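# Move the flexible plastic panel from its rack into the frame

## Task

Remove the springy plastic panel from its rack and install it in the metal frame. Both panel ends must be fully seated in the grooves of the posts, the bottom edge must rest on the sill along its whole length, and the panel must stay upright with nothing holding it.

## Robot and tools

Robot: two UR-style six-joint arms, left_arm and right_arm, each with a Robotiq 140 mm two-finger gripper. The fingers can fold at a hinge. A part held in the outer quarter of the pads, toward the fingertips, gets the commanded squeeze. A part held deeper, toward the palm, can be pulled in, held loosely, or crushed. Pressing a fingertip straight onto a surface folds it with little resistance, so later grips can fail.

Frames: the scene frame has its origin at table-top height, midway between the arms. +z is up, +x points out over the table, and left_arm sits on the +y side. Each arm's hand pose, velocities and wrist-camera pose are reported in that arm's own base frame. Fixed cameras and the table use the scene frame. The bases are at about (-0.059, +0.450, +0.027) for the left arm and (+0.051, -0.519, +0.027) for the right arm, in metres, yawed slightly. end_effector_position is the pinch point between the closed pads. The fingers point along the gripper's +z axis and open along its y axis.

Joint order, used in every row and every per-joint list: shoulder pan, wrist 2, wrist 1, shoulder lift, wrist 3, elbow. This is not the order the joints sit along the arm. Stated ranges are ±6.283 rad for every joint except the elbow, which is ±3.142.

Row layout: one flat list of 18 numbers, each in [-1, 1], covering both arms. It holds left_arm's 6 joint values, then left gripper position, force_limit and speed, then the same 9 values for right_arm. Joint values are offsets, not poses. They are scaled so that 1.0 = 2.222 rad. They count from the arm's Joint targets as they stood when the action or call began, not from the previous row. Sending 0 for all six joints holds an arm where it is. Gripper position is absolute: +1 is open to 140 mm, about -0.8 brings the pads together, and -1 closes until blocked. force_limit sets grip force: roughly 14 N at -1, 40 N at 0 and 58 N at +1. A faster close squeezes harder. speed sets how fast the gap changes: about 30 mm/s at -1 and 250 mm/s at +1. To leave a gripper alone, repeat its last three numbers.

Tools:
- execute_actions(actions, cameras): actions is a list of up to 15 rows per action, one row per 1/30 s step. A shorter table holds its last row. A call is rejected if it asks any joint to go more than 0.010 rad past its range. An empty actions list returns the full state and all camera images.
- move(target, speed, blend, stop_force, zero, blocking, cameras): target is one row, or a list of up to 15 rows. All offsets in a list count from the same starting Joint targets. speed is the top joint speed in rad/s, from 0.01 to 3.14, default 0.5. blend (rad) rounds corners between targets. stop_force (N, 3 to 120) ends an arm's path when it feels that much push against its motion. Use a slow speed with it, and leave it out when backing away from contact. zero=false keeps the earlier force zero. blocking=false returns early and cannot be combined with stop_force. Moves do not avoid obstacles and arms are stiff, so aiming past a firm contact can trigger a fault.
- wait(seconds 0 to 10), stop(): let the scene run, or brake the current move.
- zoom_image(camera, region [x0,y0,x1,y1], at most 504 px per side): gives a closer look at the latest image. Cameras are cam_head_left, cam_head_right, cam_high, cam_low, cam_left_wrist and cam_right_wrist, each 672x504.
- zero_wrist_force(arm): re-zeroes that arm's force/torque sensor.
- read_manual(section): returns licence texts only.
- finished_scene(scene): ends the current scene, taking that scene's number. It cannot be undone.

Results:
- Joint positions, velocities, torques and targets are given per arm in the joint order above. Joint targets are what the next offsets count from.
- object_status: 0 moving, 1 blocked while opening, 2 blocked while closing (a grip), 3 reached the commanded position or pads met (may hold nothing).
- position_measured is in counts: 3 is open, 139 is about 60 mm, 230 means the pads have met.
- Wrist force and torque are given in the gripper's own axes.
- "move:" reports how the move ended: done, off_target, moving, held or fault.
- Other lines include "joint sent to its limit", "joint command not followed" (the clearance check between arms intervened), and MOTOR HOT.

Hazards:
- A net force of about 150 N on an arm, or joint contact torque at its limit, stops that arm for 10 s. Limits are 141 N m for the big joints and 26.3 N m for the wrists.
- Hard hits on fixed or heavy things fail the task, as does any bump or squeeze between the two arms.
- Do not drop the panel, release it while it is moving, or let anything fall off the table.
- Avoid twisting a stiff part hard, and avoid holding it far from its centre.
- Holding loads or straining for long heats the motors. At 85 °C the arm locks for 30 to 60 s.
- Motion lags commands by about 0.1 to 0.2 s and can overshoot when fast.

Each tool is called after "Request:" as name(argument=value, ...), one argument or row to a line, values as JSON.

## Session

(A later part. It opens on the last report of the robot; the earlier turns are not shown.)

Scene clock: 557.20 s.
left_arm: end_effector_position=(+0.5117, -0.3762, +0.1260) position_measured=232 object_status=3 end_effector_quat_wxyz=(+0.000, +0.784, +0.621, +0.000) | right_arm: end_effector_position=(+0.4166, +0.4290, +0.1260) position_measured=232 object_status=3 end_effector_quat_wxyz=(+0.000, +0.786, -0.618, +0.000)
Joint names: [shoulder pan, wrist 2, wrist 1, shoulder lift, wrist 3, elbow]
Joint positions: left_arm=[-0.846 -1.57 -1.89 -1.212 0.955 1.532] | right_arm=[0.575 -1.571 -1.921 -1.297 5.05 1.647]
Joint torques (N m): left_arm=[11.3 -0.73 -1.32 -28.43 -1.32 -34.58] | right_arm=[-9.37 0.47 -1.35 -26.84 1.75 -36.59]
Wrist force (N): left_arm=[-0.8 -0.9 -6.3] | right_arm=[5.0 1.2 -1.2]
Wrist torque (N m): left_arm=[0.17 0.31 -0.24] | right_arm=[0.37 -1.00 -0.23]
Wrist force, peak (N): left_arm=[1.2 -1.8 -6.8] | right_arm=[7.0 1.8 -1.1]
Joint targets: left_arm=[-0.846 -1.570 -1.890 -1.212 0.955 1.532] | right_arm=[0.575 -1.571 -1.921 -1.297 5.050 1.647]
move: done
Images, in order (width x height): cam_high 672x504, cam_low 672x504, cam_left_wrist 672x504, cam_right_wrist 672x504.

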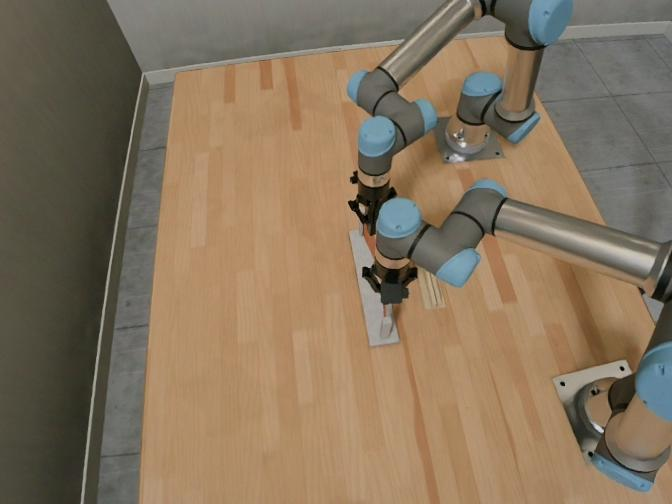

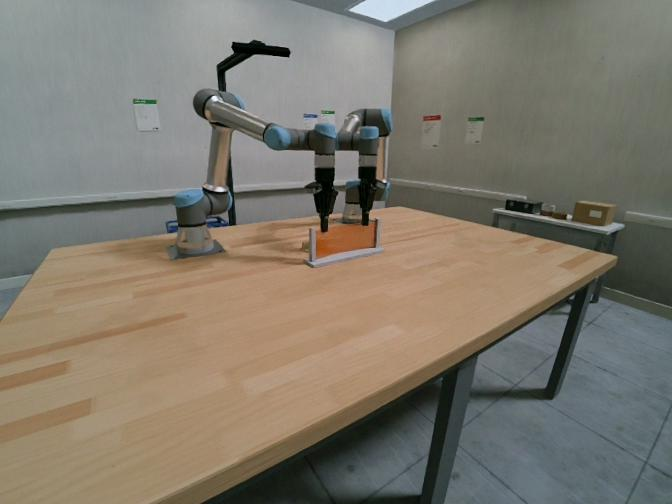

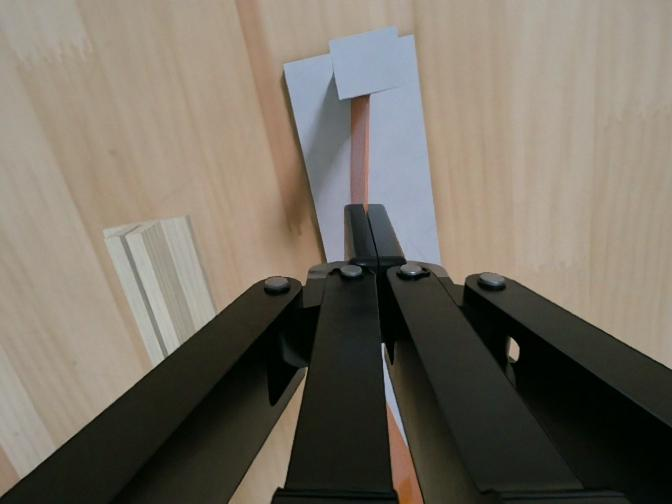

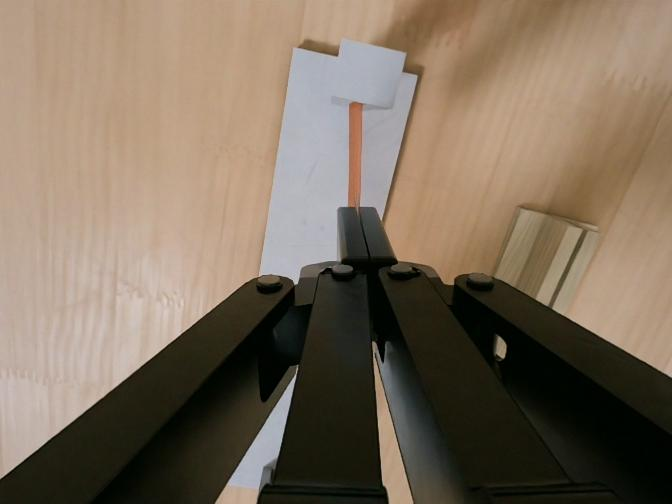

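Request:
move(
  target=[0.003569,0,0.001795,0.004633,-0.041436,-0.006428,-0.98,0.8,-1,-0.002894,0,0.001172,0.003891,0.042111,-0.005063,-0.98,0.8,-1],
  speed=0.06,
  stop_force=12,
  cameras=["cam_left_wrist","cam_right_wrist","cam_low"],
)

Request:
zoom_image(
  camera="cam_left_wrist",
  region=[300, 20, 440, 125],
)

Request:
zoom_image(
  camera="cam_right_wrist",
  region=[290, 20, 430, 125],
)

Request:
zoom_image(
  camera="cam_low",
  region=[280, 190, 410, 280],
)

Scene clock: 567.47 s.
left_arm: end_effector_position=(+0.5177, -0.3756, +0.1259) position_measured=232 object_status=3 end_effector_quat_wxyz=(+0.000, +0.752, +0.660, +0.000) | right_arm: end_effector_position=(+0.4226, +0.4284, +0.1260) position_measured=232 object_status=3 end_effector_quat_wxyz=(+0.000, +0.754, -0.657, +0.000)
Joint names: [shoulder pan, wrist 2, wrist 1, shoulder lift, wrist 3, elbow]
Joint positions: left_arm=[-0.838 -1.57 -1.886 -1.202 0.863 1.518] | right_arm=[0.569 -1.571 -1.918 -1.288 5.143 1.636]
Joint torques (N m): left_arm=[12.51 -0.86 -0.79 -28.57 -1.62 -34.01] | right_arm=[-10.46 0.5 -0.95 -27.33 1.81 -35.93]
Wrist force (N): left_arm=[-3.1 -0.8 -6.6] | right_arm=[3.0 0.7 -1.4]
Wrist torque (N m): left_arm=[0.13 0.29 -0.20] | right_arm=[0.34 -1.03 -0.28]
Wrist force, peak (N): left_arm=[-3.0 -0.9 -6.8] | right_arm=[5.2 1.3 -1.1]
Joint targets: left_arm=[-0.838 -1.570 -1.886 -1.202 0.863 1.518] | right_arm=[0.569 -1.571 -1.918 -1.288 5.143 1.636]
move: done
Images, in order (width x height): cam_low 672x504, cam_left_wrist 672x504, cam_right_wrist 672x504.

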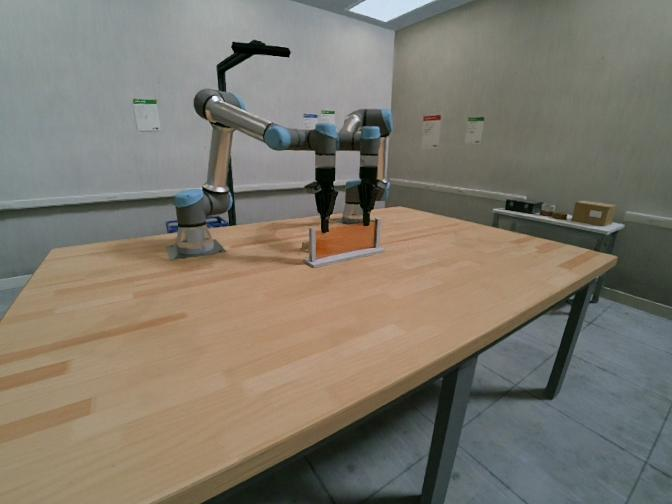

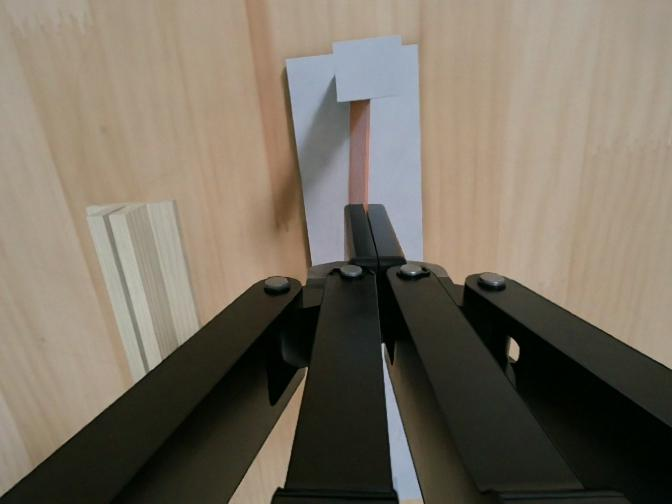

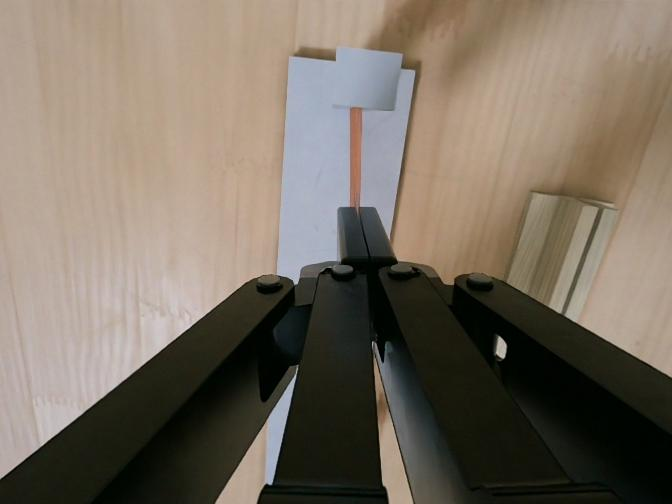

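Scaled by 3.600 from the camera's 672x504 image, which has a finer 960x720 frame.

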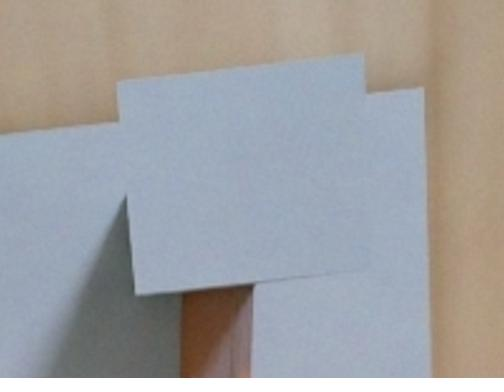

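Scaled by 3.600 from the camera's 672x504 image, which has a finer 960x720 frame.

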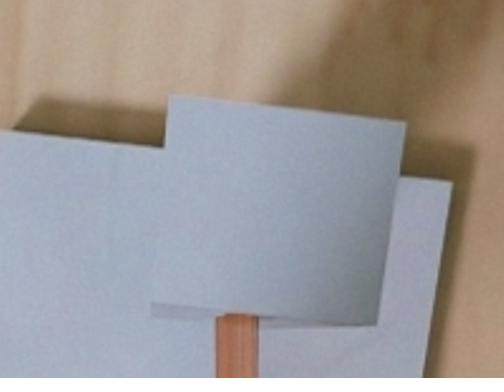

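Scaled by 3.877 from the camera's 672x504 image, which has a finer 960x720 frame.

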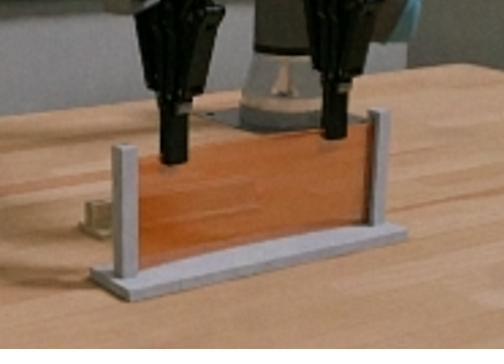

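Request:
move(
  target=[0.001687,0,0.000971,0.002506,-0.020815,-0.003477,-0.98,0.8,-1,-0.001301,0,0.000651,0.002161,0.021202,-0.002812,-0.98,0.8,-1],
  speed=0.06,
  stop_force=12,
  cameras=["cam_left_wrist","cam_right_wrist","cam_low"],
)

Request:
zoom_image(
  camera="cam_left_wrist",
  region=[300, 20, 440, 125],
)

Request:
zoom_image(
  camera="cam_right_wrist",
  region=[290, 20, 430, 125],
)

Request:
zoom_image(
  camera="cam_low",
  region=[280, 190, 410, 280],
)

Scene clock: 577.17 s.
left_arm: end_effector_position=(+0.5208, -0.3755, +0.1259) position_measured=232 object_status=3 end_effector_quat_wxyz=(+0.000, +0.735, +0.678, +0.000) | right_arm: end_effector_position=(+0.4257, +0.4283, +0.1259) position_measured=232 object_status=3 end_effector_quat_wxyz=(+0.000, +0.737, -0.675, +0.000)
Joint names: [shoulder pan, wrist 2, wrist 1, shoulder lift, wrist 3, elbow]
Joint positions: left_arm=[-0.834 -1.57 -1.884 -1.197 0.817 1.51] | right_arm=[0.566 -1.571 -1.916 -1.284 5.19 1.63]
Joint torques (N m): left_arm=[12.22 -0.62 -0.8 -28.05 -1.52 -33.24] | right_arm=[-9.92 0.43 -0.7 -27.85 1.78 -35.8]
Wrist force (N): left_arm=[-3.9 -0.8 -6.5] | right_arm=[2.5 1.0 -1.3]
Wrist torque (N m): left_arm=[0.12 0.34 -0.17] | right_arm=[0.41 -1.06 -0.30]
Wrist force, peak (N): left_arm=[-3.7 -0.8 -7.0] | right_arm=[3.5 0.7 -1.4]
Joint targets: left_arm=[-0.834 -1.570 -1.884 -1.197 0.817 1.510] | right_arm=[0.566 -1.571 -1.916 -1.284 5.190 1.630]
move: done
Images, in order (width x height): cam_low 672x504, cam_left_wrist 672x504, cam_right_wrist 672x504.

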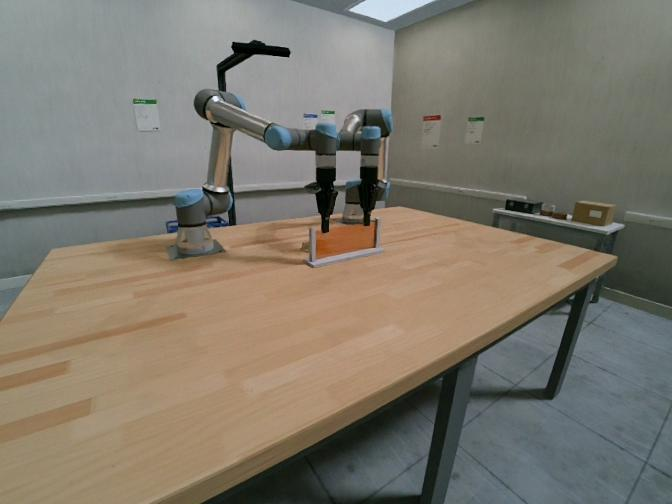

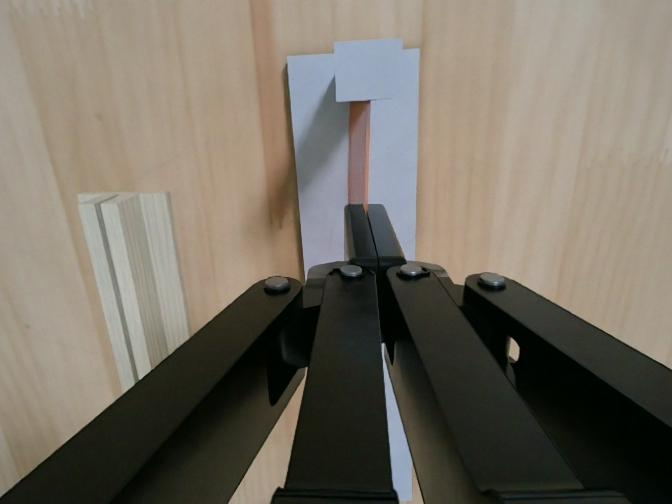

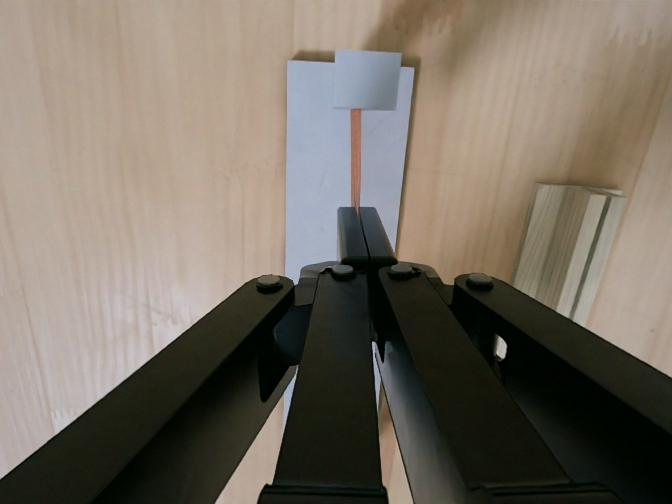

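Scaled by 3.600 from the camera's 672x504 image, which has a finer 960x720 frame.

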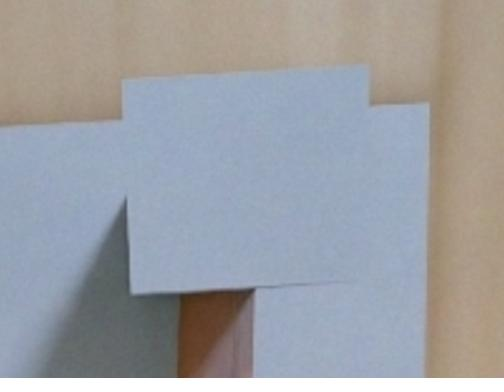

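Scaled by 3.600 from the camera's 672x504 image, which has a finer 960x720 frame.

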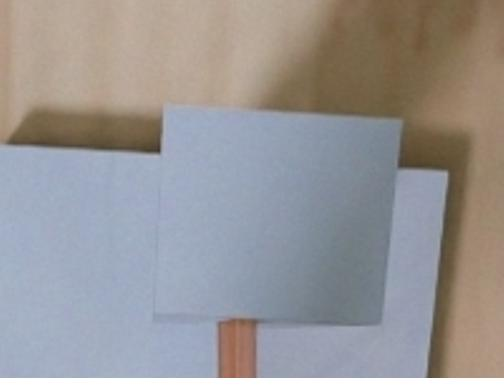

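Scaled by 3.877 from the camera's 672x504 image, which has a finer 960x720 frame.

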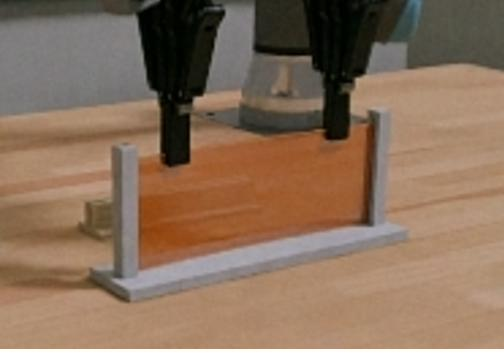

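Request:
move(
  target=[0,0,0,0,0,0,-0.4,0.8,-1,0,0,0,0,0,0,-0.4,0.8,-1],
  speed=0.06,
  cameras=["cam_left_wrist","cam_right_wrist","cam_low"],
)

Request:
zoom_image(
  camera="cam_left_wrist",
  region=[290, 20, 430, 125],
)

Request:
zoom_image(
  camera="cam_right_wrist",
  region=[290, 20, 430, 125],
)

Request:
zoom_image(
  camera="cam_low",
  region=[280, 190, 410, 280],
)

Scene clock: 585.50 s.
left_arm: end_effector_position=(+0.5208, -0.3754, +0.1258) position_measured=179 object_status=0 end_effector_quat_wxyz=(+0.000, +0.735, +0.678, +0.000) | right_arm: end_effector_position=(+0.4257, +0.4283, +0.1259) position_measured=179 object_status=0 end_effector_quat_wxyz=(+0.000, +0.737, -0.675, +0.000)
Joint names: [shoulder pan, wrist 2, wrist 1, shoulder lift, wrist 3, elbow]
Joint positions: left_arm=[-0.834 -1.57 -1.884 -1.197 0.817 1.51] | right_arm=[0.566 -1.571 -1.916 -1.284 5.19 1.63]
Joint torques (N m): left_arm=[4.46 -0.81 -3.79 -50.68 -1.33 -33.55] | right_arm=[-4.92 0.32 -4.42 -41.24 1.83 -35.52]
Wrist force (N): left_arm=[-1.5 -0.3 -1.4] | right_arm=[4.3 0.9 3.5]
Wrist torque (N m): left_arm=[0.06 0.29 -0.20] | right_arm=[0.47 -1.04 -0.30]
Wrist force, peak (N): left_arm=[-3.9 -1.0 -7.1] | right_arm=[4.3 0.9 3.7]
Joint targets: left_arm=[-0.834 -1.570 -1.884 -1.197 0.817 1.510] | right_arm=[0.566 -1.571 -1.916 -1.284 5.190 1.630]
move: done
Images, in order (width x height): cam_low 672x504, cam_left_wrist 672x504, cam_right_wrist 672x504.

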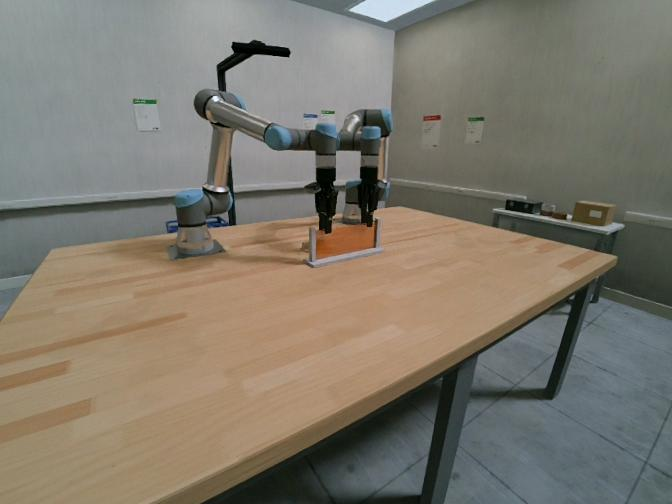

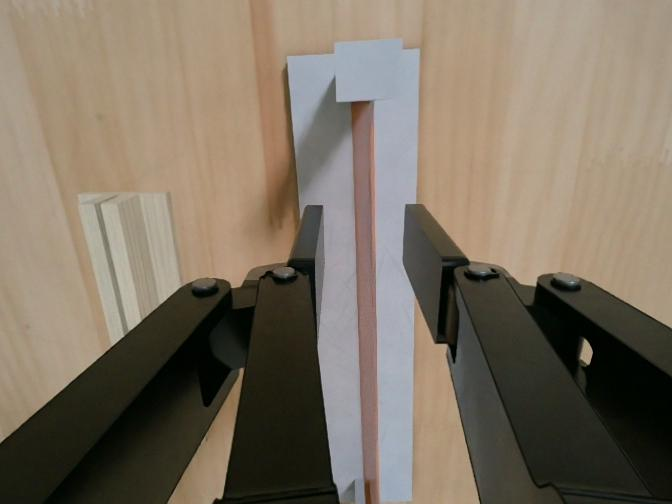

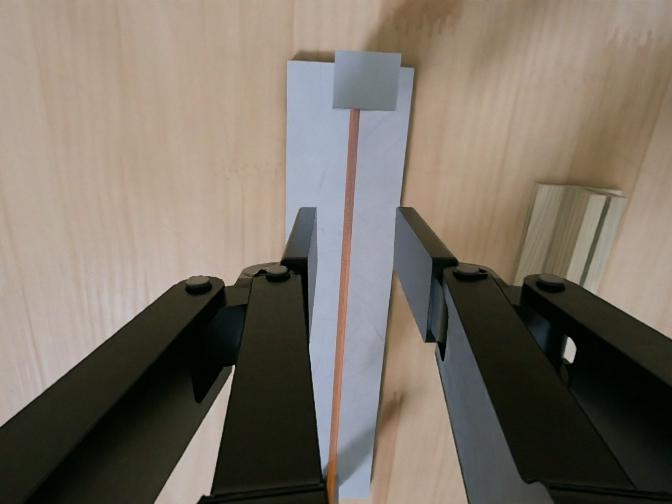

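Scaled by 3.600 from the camera's 672x504 image, which has a finer 960x720 frame.

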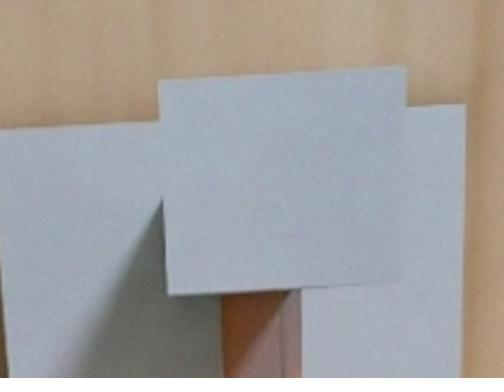

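Scaled by 3.600 from the camera's 672x504 image, which has a finer 960x720 frame.

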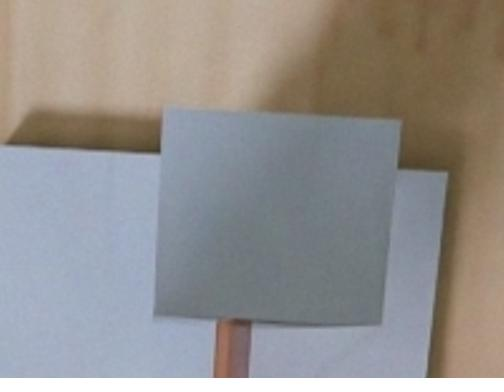

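Scaled by 3.877 from the camera's 672x504 image, which has a finer 960x720 frame.

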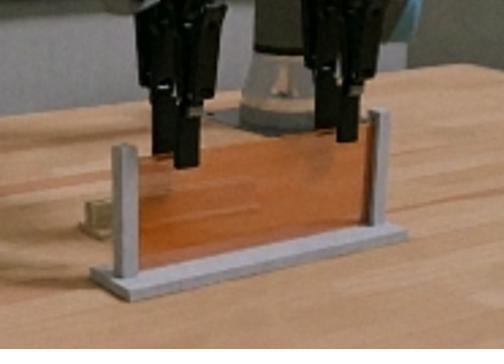

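Request:
move(
  target=[
    [0,0,0.031908,-0.008596,0,-0.023222,-0.4,0.8,-1,0,0,0.032718,-0.009541,0,-0.023492,-0.4,0.8,-1],
    [0,0,0.136409,-0.021422,0,-0.114896,-0.4,0.8,-1,0,0,0.138074,-0.025068,0,-0.113366,-0.4,0.8,-1],
  ],
  speed=[0.12, 0.4],
  blend=[0.01, 0],
  cameras=["cam_left_wrist","cam_right_wrist","cam_low","cam_head_left"],
)

Request:
zoom_image(
  camera="cam_low",
  region=[280, 190, 410, 280],
)

Request:
zoom_image(
  camera="cam_left_wrist",
  region=[280, 60, 430, 220],
)

Request:
zoom_image(
  camera="cam_right_wrist",
  region=[280, 60, 430, 220],
)

Scene clock: 604.70 s.
left_arm: end_effector_position=(+0.5208, -0.3755, +0.2494) position_measured=179 object_status=3 end_effector_quat_wxyz=(+0.000, +0.735, +0.678, +0.000) | right_arm: end_effector_position=(+0.4260, +0.4285, +0.2499) position_measured=179 object_status=3 end_effector_quat_wxyz=(+0.000, +0.737, -0.675, +0.000) end_effector_velocity=(+0.001, +0.000, +0.002) end_effector_angular_velocity=(+0.001, -0.001, +0.000)
Joint names: [shoulder pan, wrist 2, wrist 1, shoulder lift, wrist 3, elbow]
Joint positions: left_arm=[-0.834 -1.57 -1.582 -1.244 0.817 1.255] | right_arm=[0.566 -1.571 -1.61 -1.339 5.19 1.378]
Joint velocities: left_arm=[within noise] | right_arm=[0 0 0.003 0.001 0 -0.005]
Joint torques (N m): left_arm=[-1.9 -0.72 -1.25 -54.68 -0.45 -38.33] | right_arm=[7.66 0.31 -1.64 -41.77 1.79 -40.49]
Wrist force (N): left_arm=[-1.7 -0.4 -1.6] | right_arm=[4.1 1.0 3.7]
Wrist torque (N m): left_arm=[0.06 0.31 -0.23] | right_arm=[0.49 -1.02 -0.31]
Wrist force, peak (N): left_arm=[-1.8 -0.3 -2.9] | right_arm=[4.4 1.1 4.5]
Joint targets: left_arm=[-0.834 -1.570 -1.581 -1.244 0.817 1.255] | right_arm=[0.566 -1.571 -1.610 -1.339 5.190 1.378]
move: done
Images, in order (width x height): cam_head_left 672x504, cam_low 672x504, cam_left_wrist 672x504, cam_right_wrist 672x504.

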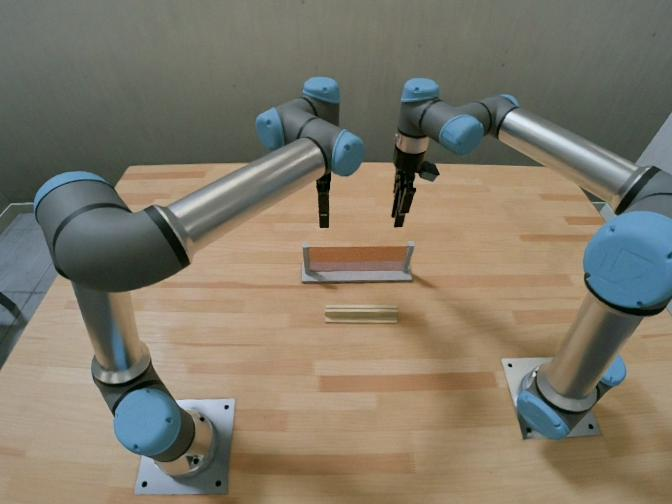

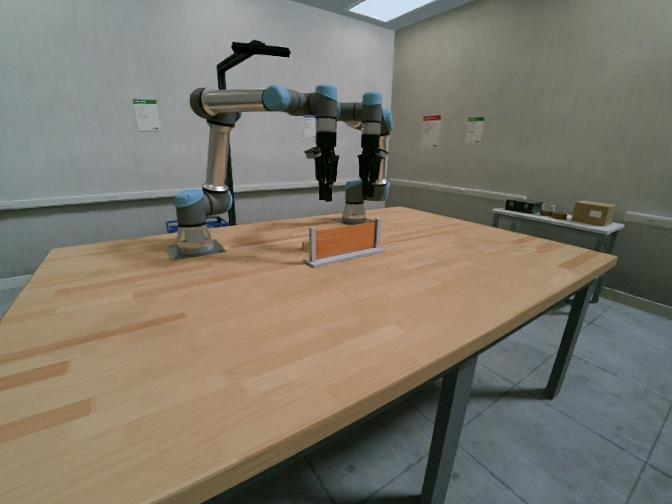

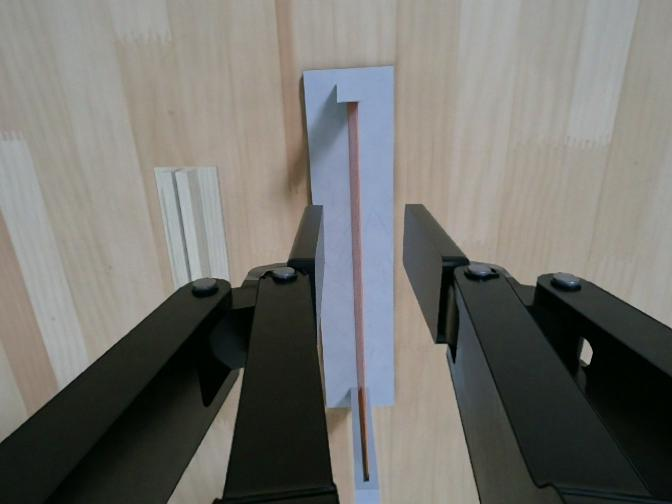

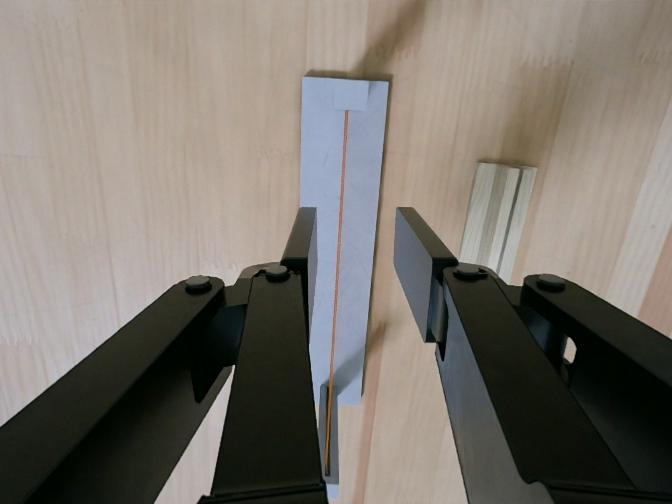

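Scaled by 3.877 from the camera's 672x504 image, which has a finer 960x720 frame.

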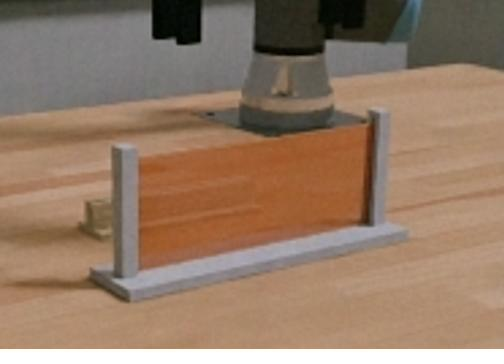

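Scaled by 3.150 from the camera's 672x504 image, which has a finer 960x720 frame.

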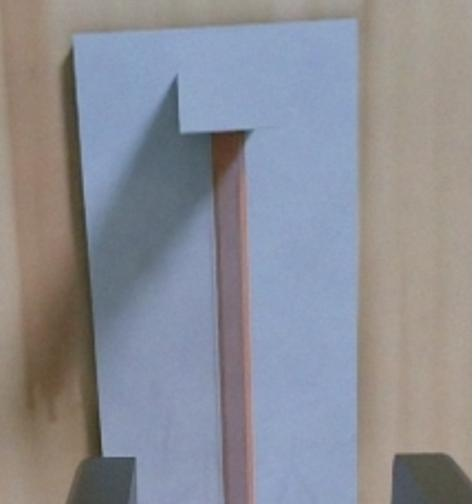

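Scaled by 3.150 from the camera's 672x504 image, which has a finer 960x720 frame.

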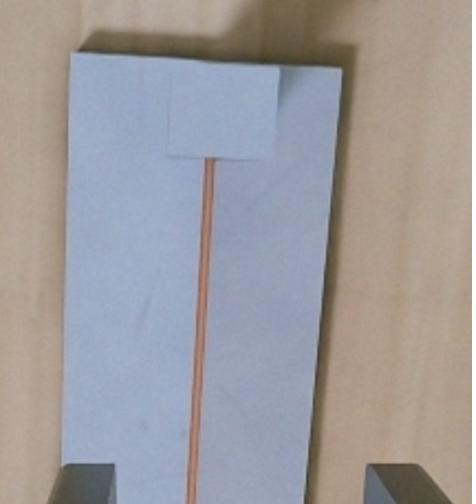

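Request:
finished_scene(
  scene=1,
)

The scene is finished: the task was done.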